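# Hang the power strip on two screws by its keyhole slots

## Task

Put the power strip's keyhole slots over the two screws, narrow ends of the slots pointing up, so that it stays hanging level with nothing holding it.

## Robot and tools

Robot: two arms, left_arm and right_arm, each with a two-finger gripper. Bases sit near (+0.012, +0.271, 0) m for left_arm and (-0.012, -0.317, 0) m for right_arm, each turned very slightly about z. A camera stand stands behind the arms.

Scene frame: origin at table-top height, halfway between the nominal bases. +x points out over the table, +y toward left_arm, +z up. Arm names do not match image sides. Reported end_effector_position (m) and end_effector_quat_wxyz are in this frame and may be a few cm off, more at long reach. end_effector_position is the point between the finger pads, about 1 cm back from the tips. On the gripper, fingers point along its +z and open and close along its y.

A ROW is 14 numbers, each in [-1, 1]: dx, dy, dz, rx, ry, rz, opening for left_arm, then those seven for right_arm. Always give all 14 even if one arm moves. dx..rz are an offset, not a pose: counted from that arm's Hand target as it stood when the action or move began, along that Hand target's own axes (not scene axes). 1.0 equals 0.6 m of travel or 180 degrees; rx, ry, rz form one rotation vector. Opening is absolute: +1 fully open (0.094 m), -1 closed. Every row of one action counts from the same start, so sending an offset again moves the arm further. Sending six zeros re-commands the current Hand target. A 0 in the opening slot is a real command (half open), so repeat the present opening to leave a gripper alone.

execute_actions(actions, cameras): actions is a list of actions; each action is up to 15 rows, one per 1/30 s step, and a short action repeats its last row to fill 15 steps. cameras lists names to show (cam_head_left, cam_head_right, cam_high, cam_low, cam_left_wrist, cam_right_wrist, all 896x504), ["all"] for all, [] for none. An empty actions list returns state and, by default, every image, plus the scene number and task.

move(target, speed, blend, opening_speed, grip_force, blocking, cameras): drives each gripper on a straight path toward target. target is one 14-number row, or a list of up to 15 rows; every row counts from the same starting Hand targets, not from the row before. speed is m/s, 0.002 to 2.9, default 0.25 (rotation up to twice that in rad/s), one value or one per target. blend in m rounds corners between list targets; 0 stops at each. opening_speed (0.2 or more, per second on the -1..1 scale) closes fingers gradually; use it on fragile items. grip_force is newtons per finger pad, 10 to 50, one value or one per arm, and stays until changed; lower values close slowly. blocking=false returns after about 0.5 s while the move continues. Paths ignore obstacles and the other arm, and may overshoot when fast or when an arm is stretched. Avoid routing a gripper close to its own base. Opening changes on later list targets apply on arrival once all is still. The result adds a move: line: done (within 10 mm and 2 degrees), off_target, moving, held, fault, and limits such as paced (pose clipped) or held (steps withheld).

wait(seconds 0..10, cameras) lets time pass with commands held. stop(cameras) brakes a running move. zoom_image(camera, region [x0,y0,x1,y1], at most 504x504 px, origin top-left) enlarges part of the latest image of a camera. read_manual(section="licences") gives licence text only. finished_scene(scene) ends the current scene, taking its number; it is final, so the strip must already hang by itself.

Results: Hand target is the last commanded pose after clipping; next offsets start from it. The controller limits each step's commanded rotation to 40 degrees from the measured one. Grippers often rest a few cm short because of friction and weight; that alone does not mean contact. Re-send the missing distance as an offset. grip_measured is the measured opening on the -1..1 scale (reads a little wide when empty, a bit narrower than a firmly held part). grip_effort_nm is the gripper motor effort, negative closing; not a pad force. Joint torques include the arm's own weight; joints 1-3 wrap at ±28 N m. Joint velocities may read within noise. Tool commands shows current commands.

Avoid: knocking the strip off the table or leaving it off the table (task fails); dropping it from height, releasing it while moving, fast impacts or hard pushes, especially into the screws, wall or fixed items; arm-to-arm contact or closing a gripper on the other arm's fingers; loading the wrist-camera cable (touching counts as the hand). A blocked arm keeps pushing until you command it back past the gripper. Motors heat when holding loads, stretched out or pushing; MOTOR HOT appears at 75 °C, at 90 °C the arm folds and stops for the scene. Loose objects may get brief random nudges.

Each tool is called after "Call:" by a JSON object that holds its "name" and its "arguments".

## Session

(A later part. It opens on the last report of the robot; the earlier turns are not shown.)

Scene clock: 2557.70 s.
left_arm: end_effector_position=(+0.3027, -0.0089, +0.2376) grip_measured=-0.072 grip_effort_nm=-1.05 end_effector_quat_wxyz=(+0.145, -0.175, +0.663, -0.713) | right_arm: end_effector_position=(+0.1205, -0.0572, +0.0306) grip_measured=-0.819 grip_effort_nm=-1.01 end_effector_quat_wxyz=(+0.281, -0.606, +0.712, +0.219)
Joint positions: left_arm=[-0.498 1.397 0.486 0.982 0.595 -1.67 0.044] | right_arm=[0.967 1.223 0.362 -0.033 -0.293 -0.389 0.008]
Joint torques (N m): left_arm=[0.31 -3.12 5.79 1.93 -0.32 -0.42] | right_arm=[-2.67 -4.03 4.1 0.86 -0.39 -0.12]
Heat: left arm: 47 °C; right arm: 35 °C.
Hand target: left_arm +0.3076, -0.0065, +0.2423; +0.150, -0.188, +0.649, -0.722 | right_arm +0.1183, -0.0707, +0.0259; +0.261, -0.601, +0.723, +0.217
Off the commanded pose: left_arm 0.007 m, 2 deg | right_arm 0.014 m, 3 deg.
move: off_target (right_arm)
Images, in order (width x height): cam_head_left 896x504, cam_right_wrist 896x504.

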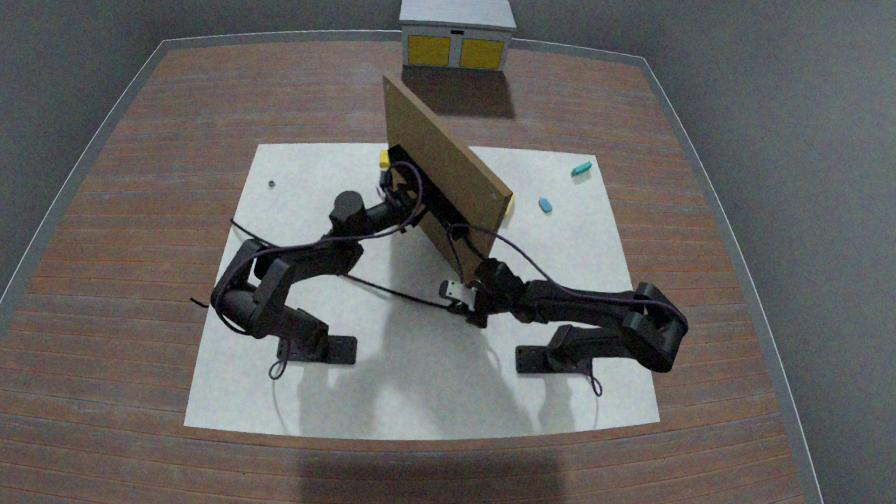

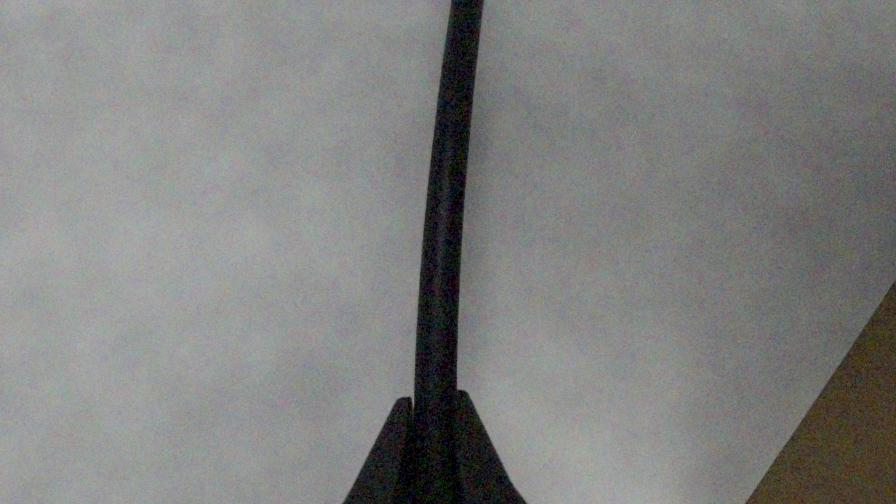

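Call:
{"name": "move", "arguments": {"target": [0,-0.03,0,0,0,0,-0.45,0.016,0,0.019,0,0,0,-0.95], "speed": 0.05, "cameras": []}}

Call:
{"name": "move", "arguments": {"target": [0,0,0,0,0,0,0.2,0,0,0,0,0,0,-0.95], "opening_speed": 0.25, "cameras": ["cam_left_wrist","cam_head_left"]}}

Call:
{"name": "move", "arguments": {"target": [0,0.01,0,0,0,0,0.8,0,0,0,0,0,0,-0.95], "opening_speed": 0.5, "cameras": ["cam_left_wrist","cam_head_left"]}}

Call:
{"name": "move", "arguments": {"target": [0,0,-0.15,0,0,0,0.8,0,0,0,0,0,0,-0.95], "speed": 0.08, "cameras": ["cam_left_wrist","cam_head_left"]}}

Scene clock: 2569.13 s.
left_arm: end_effector_position=(+0.3026, -0.0088, +0.2374) grip_measured=-0.072 grip_effort_nm=-1.05 end_effector_quat_wxyz=(+0.146, -0.178, +0.664, -0.711) | right_arm: end_effector_position=(+0.1201, -0.0580, +0.0230) grip_measured=-0.819 grip_effort_nm=-1.01 end_effector_quat_wxyz=(+0.285, -0.606, +0.710, +0.220)
Joint positions: left_arm=[-0.501 1.389 0.486 0.968 0.586 -1.666 0.044] | right_arm=[0.965 1.246 0.33 0.031 -0.295 -0.392 0.008]
Joint torques (N m): left_arm=[0.64 -6.98 8.98 1.11 -0.11 -0.5] | right_arm=[-2.62 -1.59 3.48 1.16 -0.35 -0.08]
Heat: left arm: 46 °C; right arm: 34 °C.
Hand target: left_arm +0.3081, -0.0045, +0.2602; +0.149, -0.188, +0.649, -0.722 | right_arm +0.1182, -0.0708, +0.0110; +0.261, -0.601, +0.723, +0.217
Off the commanded pose: left_arm 0.024 m, 2 deg | right_arm 0.018 m, 3 deg.
move: off_target (left_arm, right_arm)
No camera images: "cameras" was empty.

Scene clock: 2572.23 s.
left_arm: end_effector_position=(+0.3019, -0.0082, +0.2397) grip_measured=+0.198 grip_effort_nm=0.06 end_effector_quat_wxyz=(+0.134, -0.189, +0.660, -0.715) | right_arm: end_effector_position=(+0.1200, -0.0579, +0.0230) grip_measured=-0.819 grip_effort_nm=-1.01 end_effector_quat_wxyz=(+0.285, -0.606, +0.709, +0.220)
Joint positions: left_arm=[-0.501 1.38 0.486 0.963 0.585 -1.703 0.056] | right_arm=[0.965 1.246 0.33 0.032 -0.295 -0.392 0.008]
Joint torques (N m): left_arm=[0.55 -6.35 9.03 1.12 -0.13 -0.02] | right_arm=[-2.55 -1.52 3.69 1.17 -0.38 -0.08]
Heat: left arm: 46 °C; right arm: 34 °C.
Hand target: left_arm +0.3080, -0.0045, +0.2602; +0.149, -0.188, +0.649, -0.722 | right_arm +0.1182, -0.0708, +0.0110; +0.261, -0.601, +0.723, +0.218
Off the commanded pose: left_arm 0.022 m, 2 deg | right_arm 0.018 m, 3 deg.
move: off_target (left_arm, right_arm)
Images, in order (width x height): cam_head_left 896x504, cam_left_wrist 896x504.

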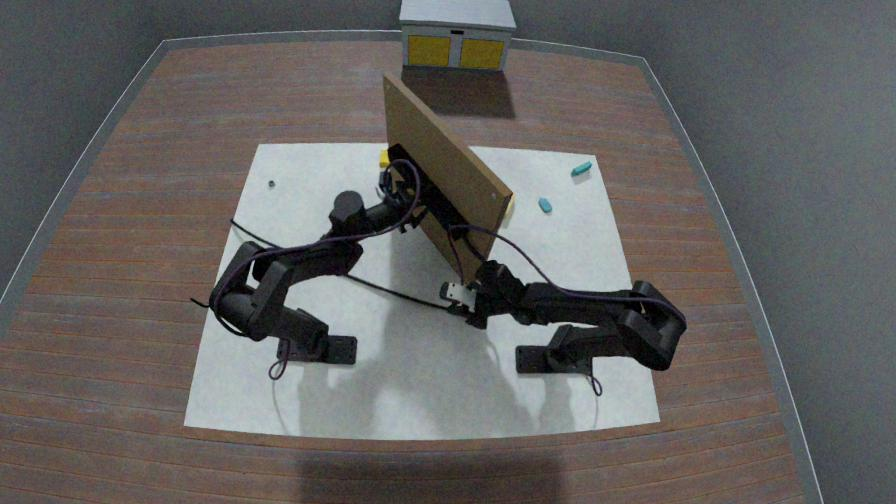

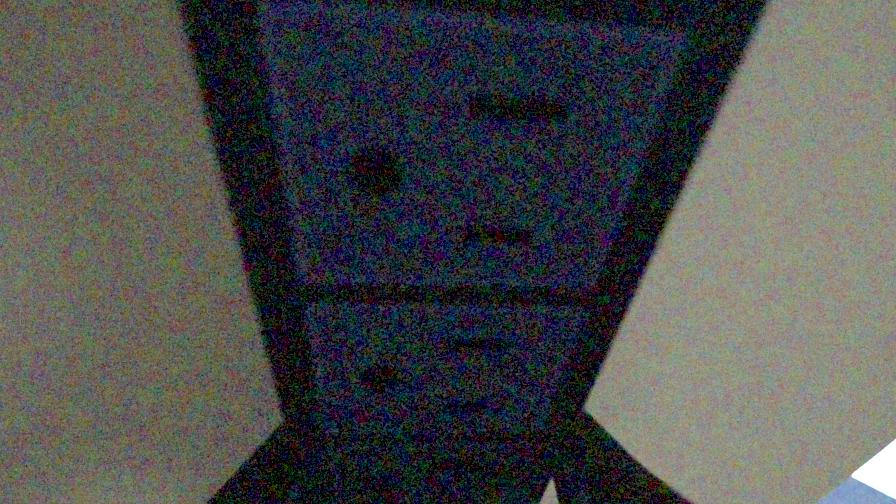

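Scene clock: 2573.93 s.
left_arm: end_effector_position=(+0.3024, -0.0079, +0.2397) grip_measured=+0.799 grip_effort_nm=0.06 end_effector_quat_wxyz=(+0.135, -0.191, +0.659, -0.715) | right_arm: end_effector_position=(+0.1200, -0.0579, +0.0230) grip_measured=-0.819 grip_effort_nm=-1.01 end_effector_quat_wxyz=(+0.285, -0.606, +0.709, +0.220)
Joint positions: left_arm=[-0.501 1.38 0.486 0.963 0.582 -1.704 0.084] | right_arm=[0.965 1.246 0.33 0.032 -0.295 -0.392 0.008]
Joint torques (N m): left_arm=[0.4 -4.77 7.99 1.44 -0.12 0.01] | right_arm=[-2.61 -1.39 3.56 1.15 -0.38 -0.11]
Heat: left arm: 46 °C; right arm: 34 °C.
Hand target: left_arm +0.3079, -0.0052, +0.2542; +0.150, -0.188, +0.649, -0.722 | right_arm +0.1182, -0.0708, +0.0110; +0.261, -0.601, +0.723, +0.218
Off the commanded pose: left_arm 0.016 m, 2 deg | right_arm 0.018 m, 3 deg.
move: off_target (left_arm, right_arm)
Images, in order (width x height): cam_head_left 896x504, cam_left_wrist 896x504.

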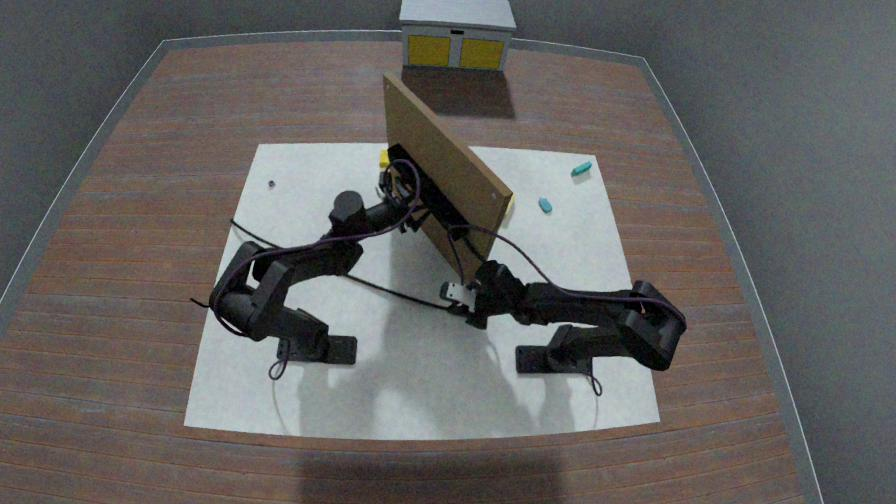

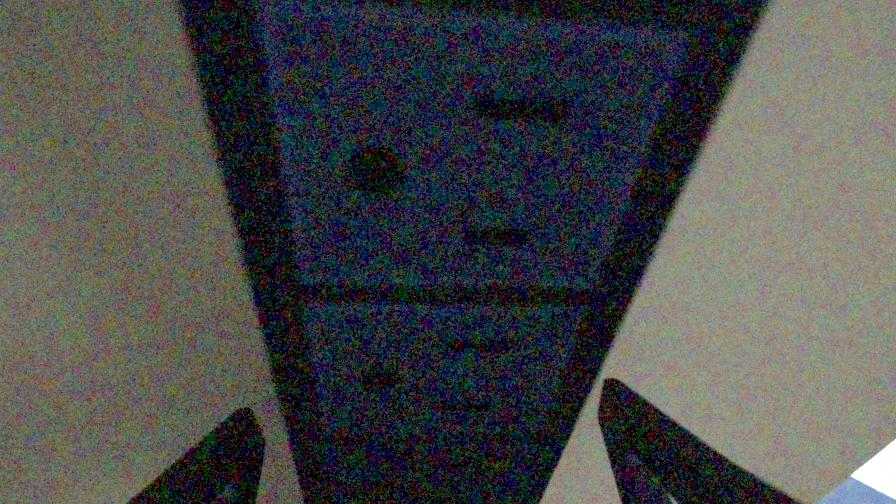

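Scene clock: 2575.90 s.
left_arm: end_effector_position=(+0.2700, +0.0728, +0.2488) grip_measured=+0.799 grip_effort_nm=0.06 end_effector_quat_wxyz=(-0.157, +0.185, -0.645, +0.725) | right_arm: end_effector_position=(+0.1200, -0.0579, +0.0230) grip_measured=-0.819 grip_effort_nm=-1.01 end_effector_quat_wxyz=(+0.285, -0.606, +0.709, +0.220)
Joint positions: left_arm=[-0.216 1.062 0.285 0.928 0.839 -1.75 0.084] | right_arm=[0.965 1.246 0.33 0.032 -0.295 -0.392 0.008]
Joint torques (N m): left_arm=[0.66 -3.58 5.81 0.94 0.05 -0.05] | right_arm=[-2.66 -1.37 3.7 1.13 -0.32 -0.07]
Heat: left arm: 46 °C; right arm: 34 °C.
Hand target: left_arm +0.2660, +0.0741, +0.2464; -0.149, +0.188, -0.649, +0.722 | right_arm +0.1182, -0.0708, +0.0110; +0.261, -0.601, +0.723, +0.218
Off the commanded pose: left_arm 0.005 m, 1 deg | right_arm 0.018 m, 3 deg.
move: off_target (right_arm)
Images, in order (width x height): cam_head_left 896x504, cam_left_wrist 896x504.

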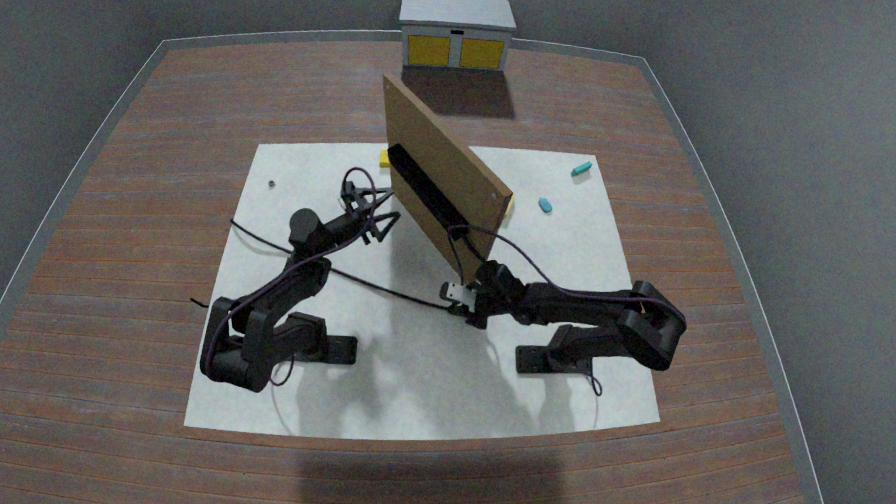

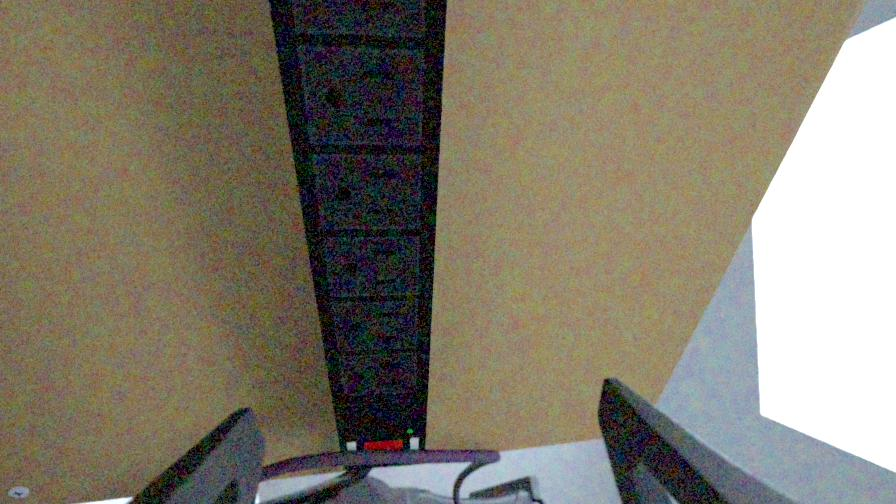

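Call:
{"name": "move", "arguments": {"target": [0,0,0,0,0,0,0.8,0,0,0,0,0,0,0.0], "opening_speed": 0.6, "cameras": ["cam_left_wrist","cam_right_wrist"]}}

Scene clock: 2580.67 s.
left_arm: end_effector_position=(+0.2700, +0.0728, +0.2486) grip_measured=+0.799 grip_effort_nm=0.06 end_effector_quat_wxyz=(-0.156, +0.185, -0.645, +0.725) | right_arm: end_effector_position=(+0.1182, -0.0587, +0.0217) grip_measured=-0.002 grip_effort_nm=0.13 end_effector_quat_wxyz=(+0.283, -0.608, +0.708, +0.221)
Joint positions: left_arm=[-0.216 1.062 0.285 0.927 0.839 -1.75 0.084] | right_arm=[0.965 1.246 0.325 0.032 -0.301 -0.396 0.047]
Joint torques (N m): left_arm=[0.59 -3.66 5.81 0.98 0.11 0] | right_arm=[-2.61 -1.44 3.9 1.15 -0.29 -0.04]
Heat: left arm: 46 °C; right arm: 34 °C.
Hand target: left_arm +0.2661, +0.0741, +0.2464; -0.149, +0.188, -0.649, +0.722 | right_arm +0.1182, -0.0708, +0.0110; +0.261, -0.601, +0.723, +0.218
Off the commanded pose: left_arm 0.005 m, 1 deg | right_arm 0.016 m, 3 deg.
move: off_target (right_arm)
Images, in order (width x height): cam_left_wrist 896x504, cam_right_wrist 896x504.

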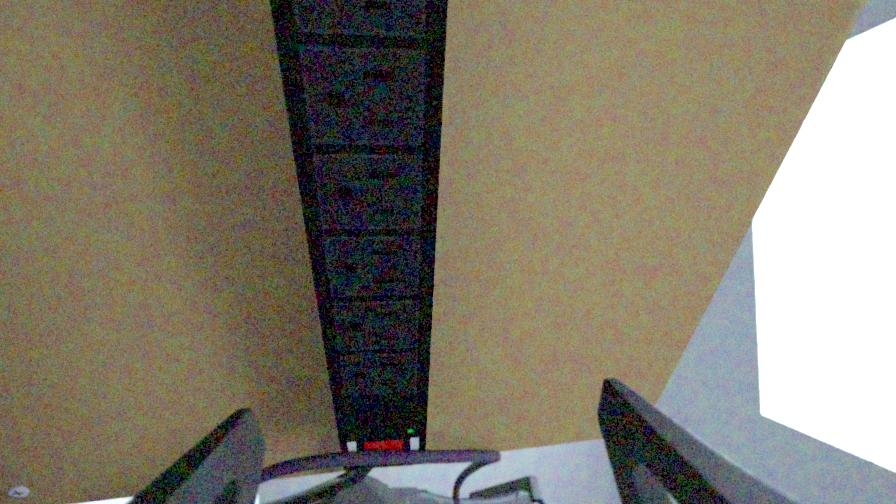

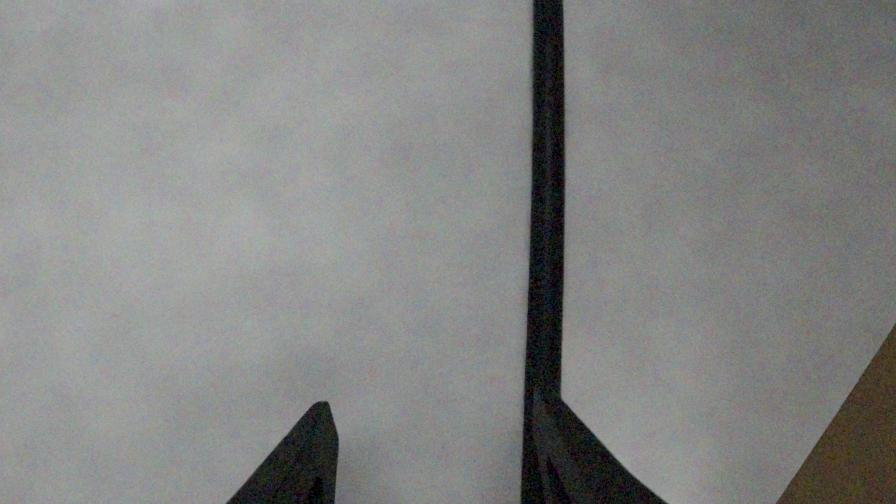

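Call:
{"name": "move", "arguments": {"target": [0,0,0,0,0,0,0.8,0,0.0,-0.1,0,0,0,0.2], "speed": 0.06, "cameras": ["cam_left_wrist","cam_right_wrist","cam_head_left"]}}

Scene clock: 2587.30 s.
left_arm: end_effector_position=(+0.2700, +0.0728, +0.2486) grip_measured=+0.799 grip_effort_nm=0.06 end_effector_quat_wxyz=(-0.156, +0.185, -0.645, +0.725) | right_arm: end_effector_position=(+0.1098, -0.1009, +0.0524) grip_measured=+0.198 grip_effort_nm=0.13 end_effector_quat_wxyz=(+0.271, -0.611, +0.710, +0.222)
Joint positions: left_arm=[-0.216 1.062 0.285 0.927 0.839 -1.75 0.084] | right_arm=[0.821 0.944 0.354 -0.368 -0.395 -0.524 0.056]
Joint torques (N m): left_arm=[0.58 -3.69 5.76 0.97 0.12 -0.01] | right_arm=[-1.85 -2.21 7.6 0.66 -0.17 0.06]
Heat: left arm: 46 °C; right arm: 34 °C.
Hand target: left_arm +0.2661, +0.0741, +0.2464; -0.149, +0.188, -0.649, +0.722 | right_arm +0.1113, -0.1085, +0.0572; +0.261, -0.601, +0.723, +0.217
Off the commanded pose: left_arm 0.005 m, 1 deg | right_arm 0.009 m, 2 deg.
move: done
Images, in order (width x height): cam_head_left 896x504, cam_left_wrist 896x504, cam_right_wrist 896x504.

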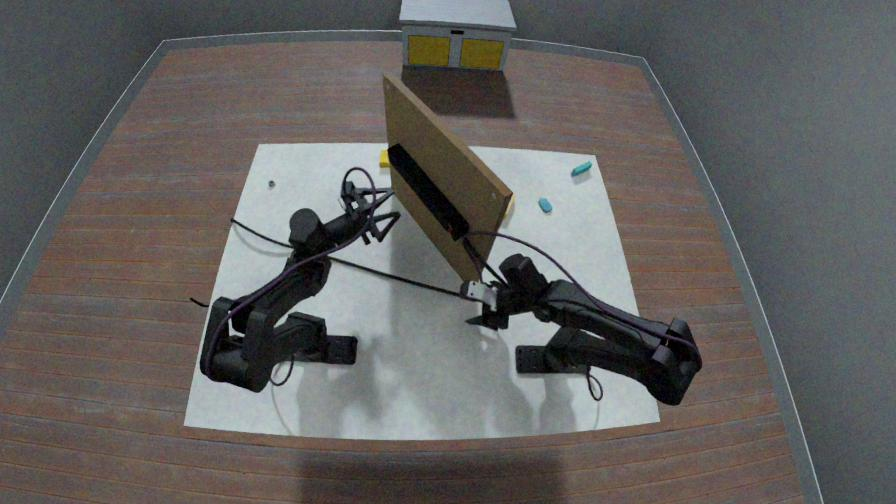

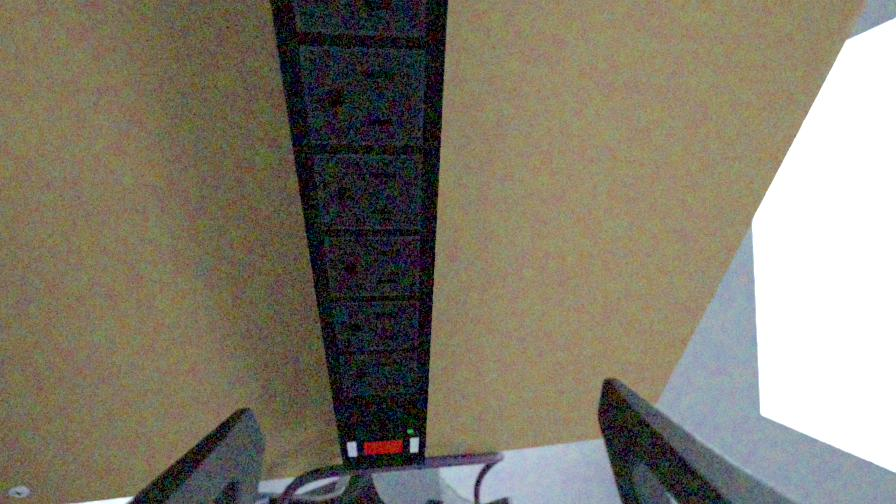

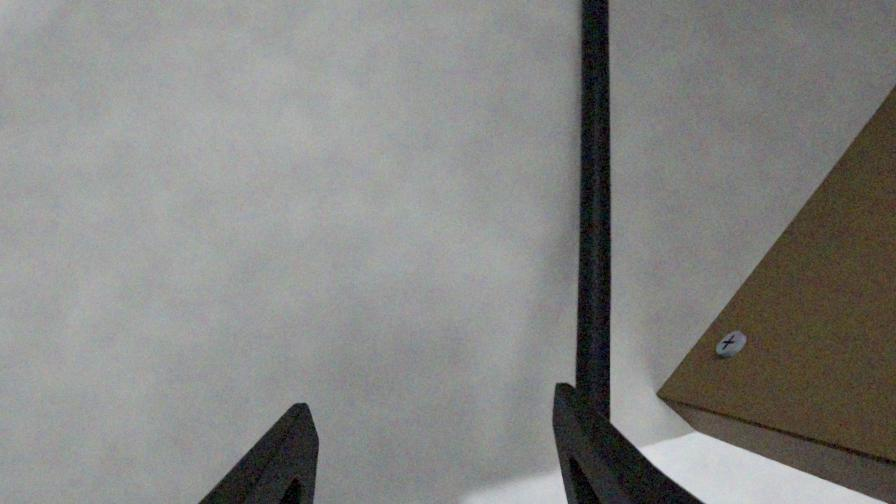

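Call:
{"name": "zoom_image", "arguments": {"camera": "cam_head_left", "region": [420, 200, 580, 350]}}

Call:
{"name": "wait", "arguments": {"seconds": 0.1, "cameras": ["cam_head_right","cam_low"]}}

Call:
{"name": "zoom_image", "arguments": {"camera": "cam_head_right", "region": [380, 180, 540, 340]}}

Scaled by 3.150.

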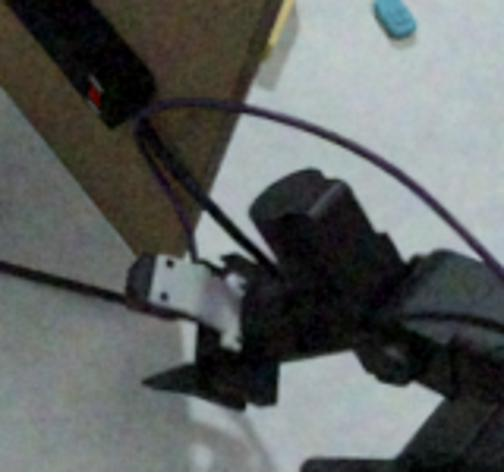

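Scene clock: 2592.83 s.
left_arm: end_effector_position=(+0.2700, +0.0728, +0.2486) grip_measured=+0.799 grip_effort_nm=0.06 end_effector_quat_wxyz=(-0.156, +0.185, -0.645, +0.725) | right_arm: end_effector_position=(+0.1098, -0.1009, +0.0524) grip_measured=+0.198 grip_effort_nm=0.13 end_effector_quat_wxyz=(+0.271, -0.611, +0.710, +0.222)
Joint positions: left_arm=[-0.216 1.062 0.285 0.927 0.839 -1.75 0.084] | right_arm=[0.821 0.944 0.354 -0.368 -0.395 -0.525 0.056]
Joint torques (N m): left_arm=[0.55 -3.63 5.83 0.96 0.1 -0.02] | right_arm=[-1.59 -2.24 7.6 0.66 -0.15 0.07]
Heat: left arm: 46 °C; right arm: 33 °C.
Hand target: left_arm +0.2661, +0.0741, +0.2464; -0.149, +0.188, -0.649, +0.722 | right_arm +0.1113, -0.1085, +0.0572; +0.261, -0.601, +0.723, +0.217
Tool commands: left_gripper/opening=+0.8 right_gripper/opening=+0.2
Off the commanded pose: left_arm 0.005 m, 1 deg | right_arm 0.009 m, 2 deg.
wait: 0.10 s; at rest from the start
Images, in order (width x height): cam_head_right 896x504, cam_low 896x504.

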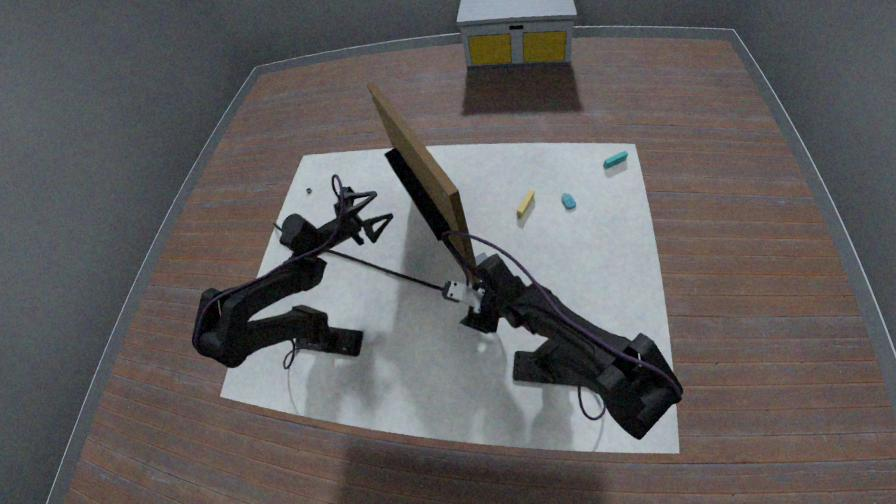

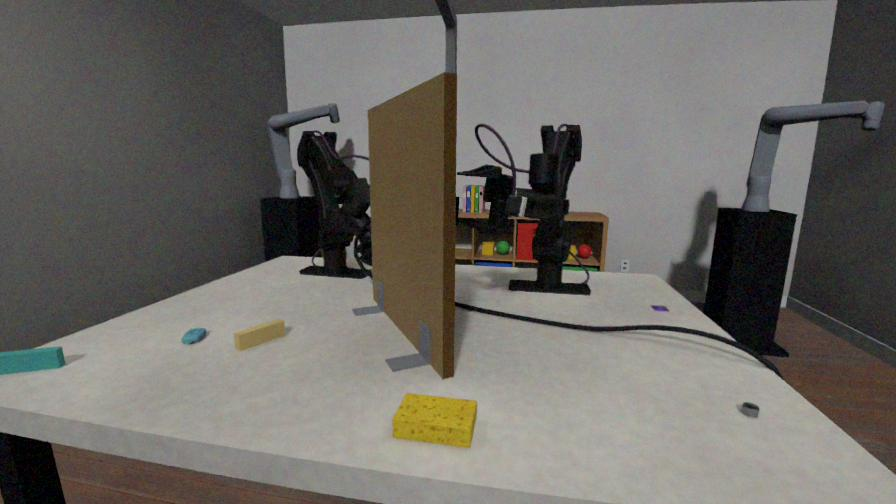

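Scaled by 3.150.

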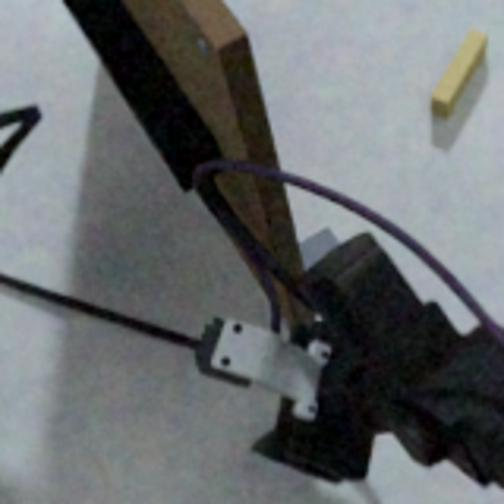

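Call:
{"name": "move", "arguments": {"target": [[0,0,0,0,0,0,0.8,0.0,0.05,0.0,0,0,0,0.2],[0,0,0,0,0,0,0.8,0.03,0.089,-0.069,0,0,0,0.2]], "speed": 0.07, "cameras": ["cam_left_wrist","cam_right_wrist","cam_head_left"]}}

Call:
{"name": "zoom_image", "arguments": {"camera": "cam_head_left", "region": [400, 180, 600, 360]}}

Scene clock: 2600.83 s.
left_arm: end_effector_position=(+0.2700, +0.0728, +0.2486) grip_measured=+0.799 grip_effort_nm=0.06 end_effector_quat_wxyz=(-0.156, +0.185, -0.645, +0.725) | right_arm: end_effector_position=(+0.0562, -0.1179, +0.0860) grip_measured=+0.198 grip_effort_nm=0.13 end_effector_quat_wxyz=(-0.297, +0.611, -0.695, -0.236)
Joint positions: left_arm=[-0.216 1.062 0.285 0.927 0.839 -1.75 0.084] | right_arm=[1.06 0.507 0.345 -0.669 -0.265 -0.329 0.056]
Joint torques (N m): left_arm=[0.58 -3.62 5.76 0.95 0.13 -0.03] | right_arm=[-0.35 0.36 7.06 0.48 0.12 0.29]
Heat: left arm: 46 °C; right arm: 33 °C.
Hand target: left_arm +0.2661, +0.0741, +0.2464; -0.149, +0.188, -0.649, +0.722 | right_arm +0.0514, -0.1384, +0.0776; +0.261, -0.601, +0.723, +0.217
Off the commanded pose: left_arm 0.005 m, 1 deg | right_arm 0.023 m, 6 deg.
move: off_target (right_arm)
Images, in order (width x height): cam_head_left 896x504, cam_left_wrist 896x504, cam_right_wrist 896x504.

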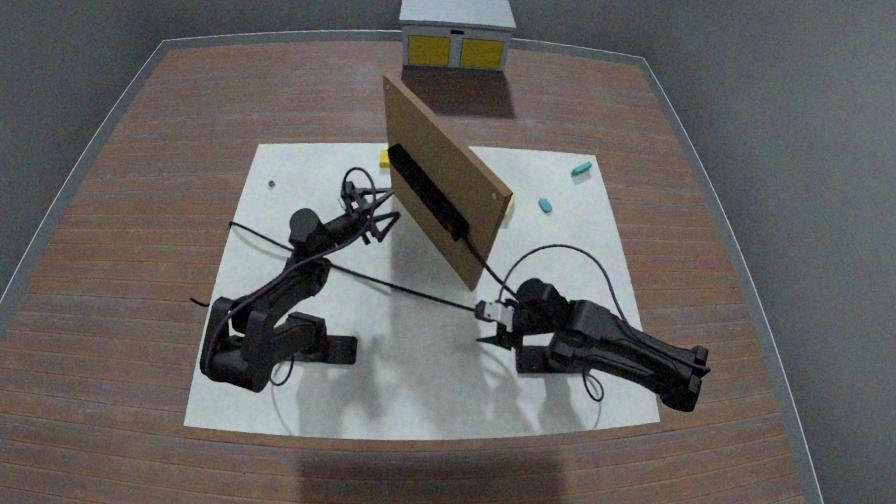

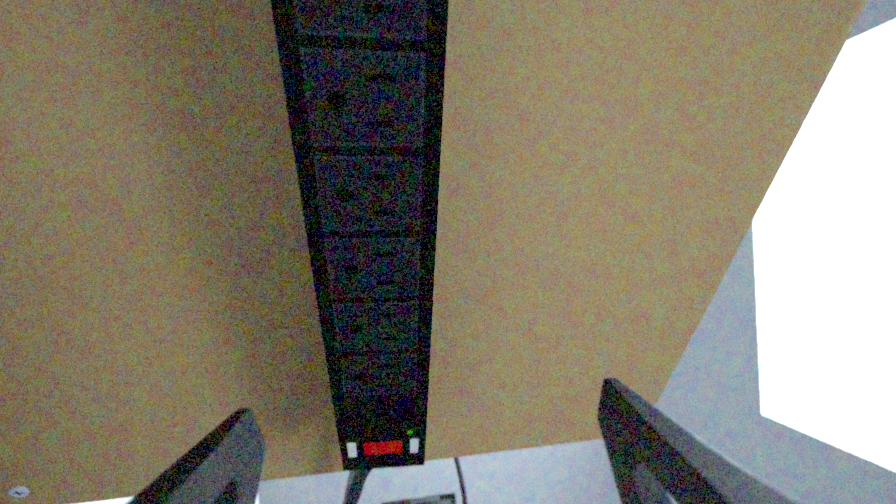

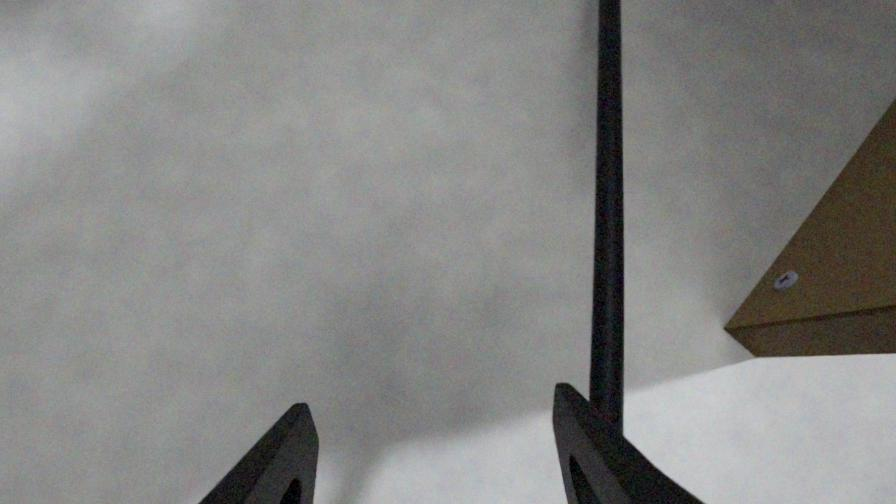

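Scaled by 2.520.

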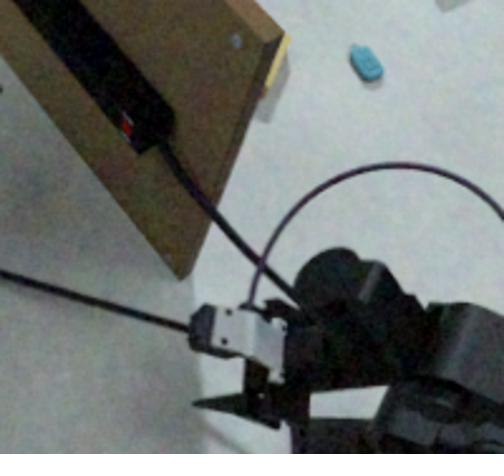

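Call:
{"name": "move", "arguments": {"target": [[0,0,0,0,0,0,0.8,-0.092,0.017,-0.248,0,0,0,0.2]], "speed": 0.07, "cameras": ["cam_left_wrist","cam_right_wrist","cam_head_left"]}}

Call:
{"name": "zoom_image", "arguments": {"camera": "cam_head_left", "region": [400, 180, 600, 360]}}

Scene clock: 2619.00 s.
left_arm: end_effector_position=(+0.2700, +0.0728, +0.2486) grip_measured=+0.799 grip_effort_nm=0.06 end_effector_quat_wxyz=(-0.156, +0.185, -0.645, +0.725) | right_arm: end_effector_position=(+0.0364, -0.1896, +0.2198) grip_measured=+0.198 grip_effort_nm=0.13 end_effector_quat_wxyz=(+0.264, -0.600, +0.728, +0.204)
Joint positions: left_arm=[-0.216 1.062 0.285 0.927 0.839 -1.75 0.084] | right_arm=[0.657 0.57 1.014 -1.477 -0.437 -0.649 0.056]
Joint torques (N m): left_arm=[0.53 -3.63 5.81 0.98 0.09 0] | right_arm=[-0.73 3.47 6.9 0.95 -0.55 -0.15]
Heat: left arm: 46 °C; right arm: 33 °C.
Hand target: left_arm +0.2661, +0.0741, +0.2464; -0.149, +0.188, -0.649, +0.722 | right_arm +0.0318, -0.1883, +0.2272; +0.261, -0.601, +0.723, +0.217
Off the commanded pose: left_arm 0.005 m, 1 deg | right_arm 0.009 m, 2 deg.
move: done
Images, in order (width x height): cam_head_left 896x504, cam_left_wrist 896x504, cam_right_wrist 896x504.

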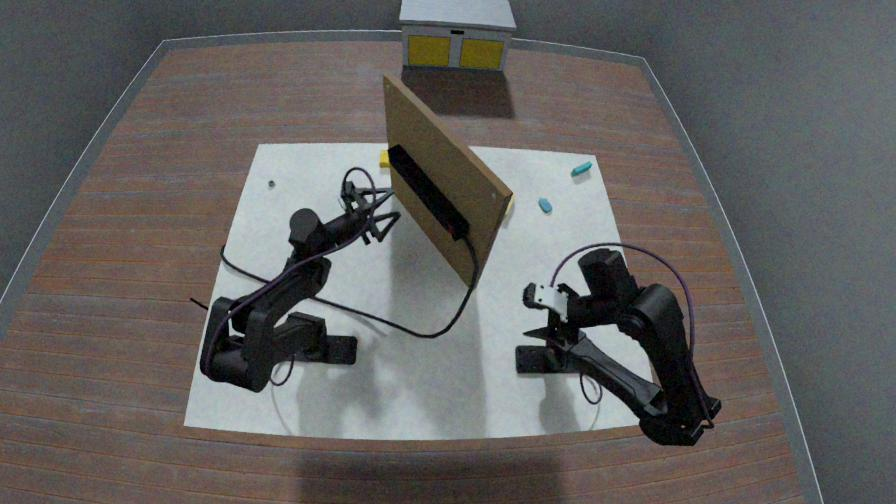

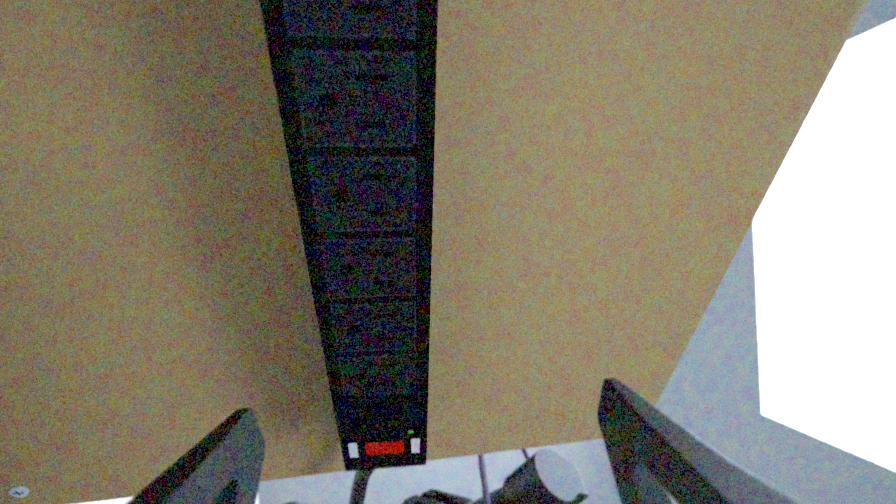

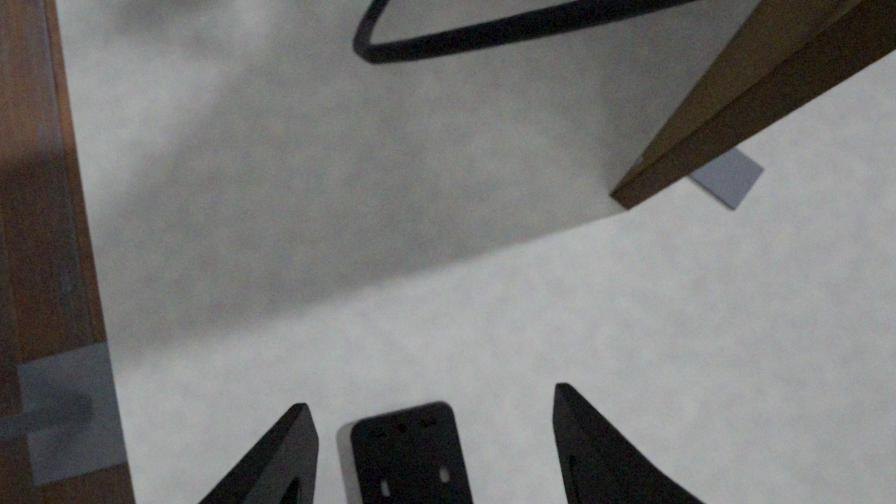

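Scaled by 2.520.

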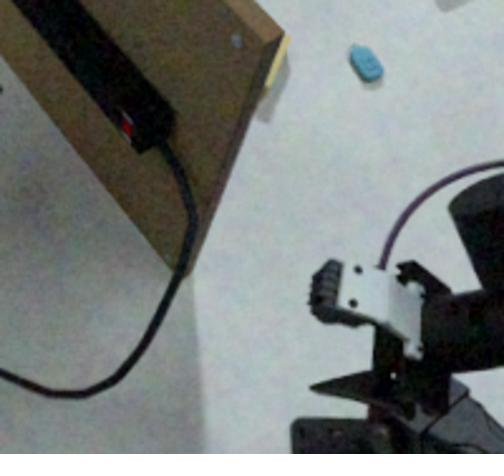

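Call:
{"name": "move", "arguments": {"target": [[0,-0.2,-0.05,0,0,0,0.8,0,0,0,0,0,0,0.2],[-0.109,-0.274,0.005,-0.0437,0,0.524,0.5,0,0,0,0,0,0,0.2]], "speed": 0.15, "blend": 0.03, "cameras": ["cam_left_wrist","cam_head_left"]}}

Scene clock: 2639.00 s.
left_arm: end_effector_position=(+0.3309, +0.1215, +0.3962) grip_measured=+0.502 grip_effort_nm=-0.10 end_effector_quat_wxyz=(+0.620, +0.336, +0.621, -0.342) | right_arm: end_effector_position=(+0.0365, -0.1898, +0.2198) grip_measured=+0.198 grip_effort_nm=0.13 end_effector_quat_wxyz=(+0.264, -0.599, +0.728, +0.204)
Joint positions: left_arm=[0.023 1.108 1.029 0.085 1.006 -0.013 0.071] | right_arm=[0.649 0.57 1.014 -1.479 -0.441 -0.656 0.056]
Joint torques (N m): left_arm=[-0.51 -2.33 10.25 0.82 -0.03 0.11] | right_arm=[-0.76 3.4 6.9 0.98 -0.59 -0.15]
Heat: left arm: 46 °C; right arm: 32 °C.
Hand target: left_arm +0.3299, +0.1201, +0.4049; +0.619, +0.339, +0.621, -0.340 | right_arm +0.0319, -0.1883, +0.2273; +0.261, -0.601, +0.723, +0.217
Off the commanded pose: left_arm 0.009 m, 0 deg | right_arm 0.009 m, 2 deg.
move: done
Images, in order (width x height): cam_head_left 896x504, cam_left_wrist 896x504.

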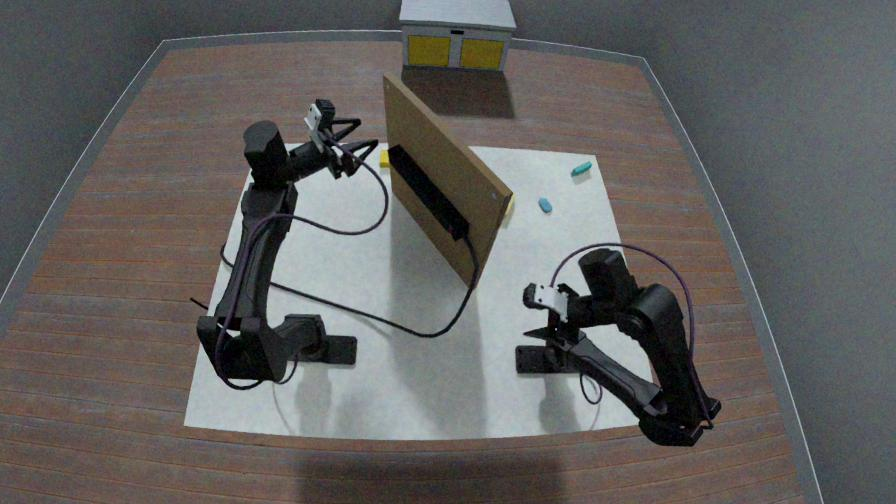

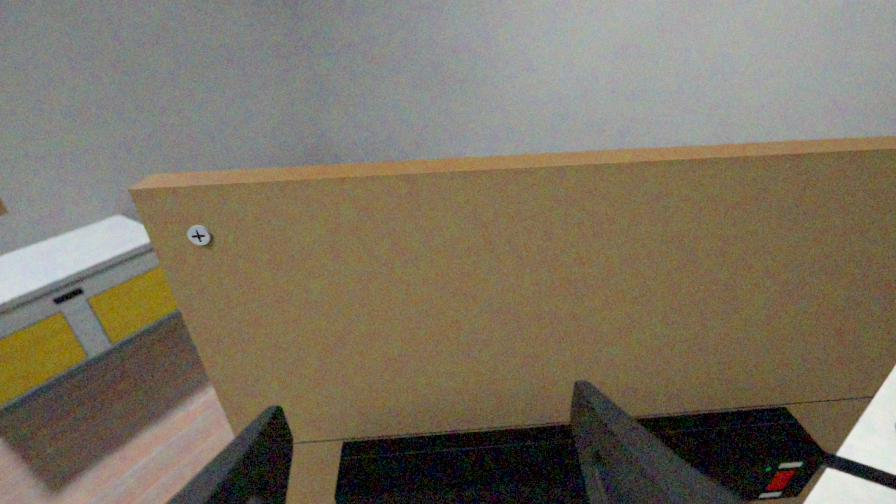

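Call:
{"name": "zoom_image", "arguments": {"camera": "cam_left_wrist", "region": [270, 360, 590, 504]}}

Call:
{"name": "zoom_image", "arguments": {"camera": "cam_left_wrist", "region": [580, 360, 896, 504]}}

Scaled by 1.575.

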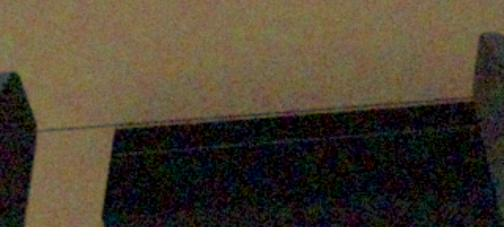

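Scaled by 1.595.

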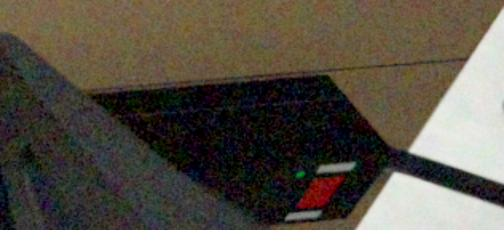

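Call:
{"name": "wait", "arguments": {"seconds": 1.0, "cameras": ["cam_left_wrist"]}}

Scene clock: 2646.67 s.
left_arm: end_effector_position=(+0.3309, +0.1215, +0.3962) grip_measured=+0.502 grip_effort_nm=-0.10 end_effector_quat_wxyz=(+0.620, +0.336, +0.621, -0.342) | right_arm: end_effector_position=(+0.0365, -0.1898, +0.2198) grip_measured=+0.198 grip_effort_nm=0.13 end_effector_quat_wxyz=(+0.264, -0.599, +0.728, +0.204)
Joint positions: left_arm=[0.023 1.108 1.029 0.085 1.006 -0.013 0.071] | right_arm=[0.649 0.57 1.014 -1.479 -0.441 -0.656 0.056]
Joint torques (N m): left_arm=[-0.47 -2.28 10.18 0.81 -0.04 0.12] | right_arm=[-0.75 3.45 6.87 0.96 -0.58 -0.13]
Heat: left arm: 46 °C; right arm: 32 °C.
Hand target: left_arm +0.3299, +0.1201, +0.4049; +0.619, +0.339, +0.621, -0.340 | right_arm +0.0319, -0.1883, +0.2273; +0.261, -0.601, +0.723, +0.217
Tool commands: left_gripper/opening=+0.5 right_gripper/opening=+0.2
Off the commanded pose: left_arm 0.009 m, 0 deg | right_arm 0.009 m, 2 deg.
wait: 1.00 s; at rest from the start
Images, in order (width x height): cam_left_wrist 896x504.

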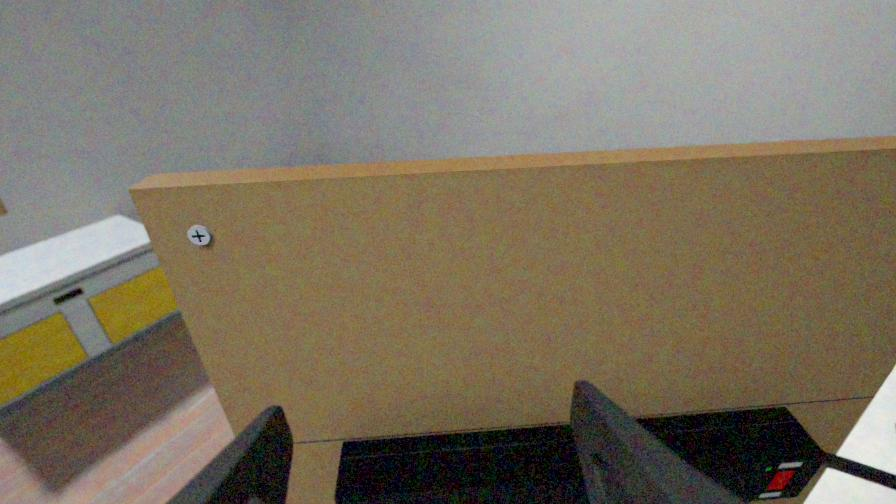

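Call:
{"name": "finished_scene", "arguments": {"scene": 2}}

The scene is finished: the task was done.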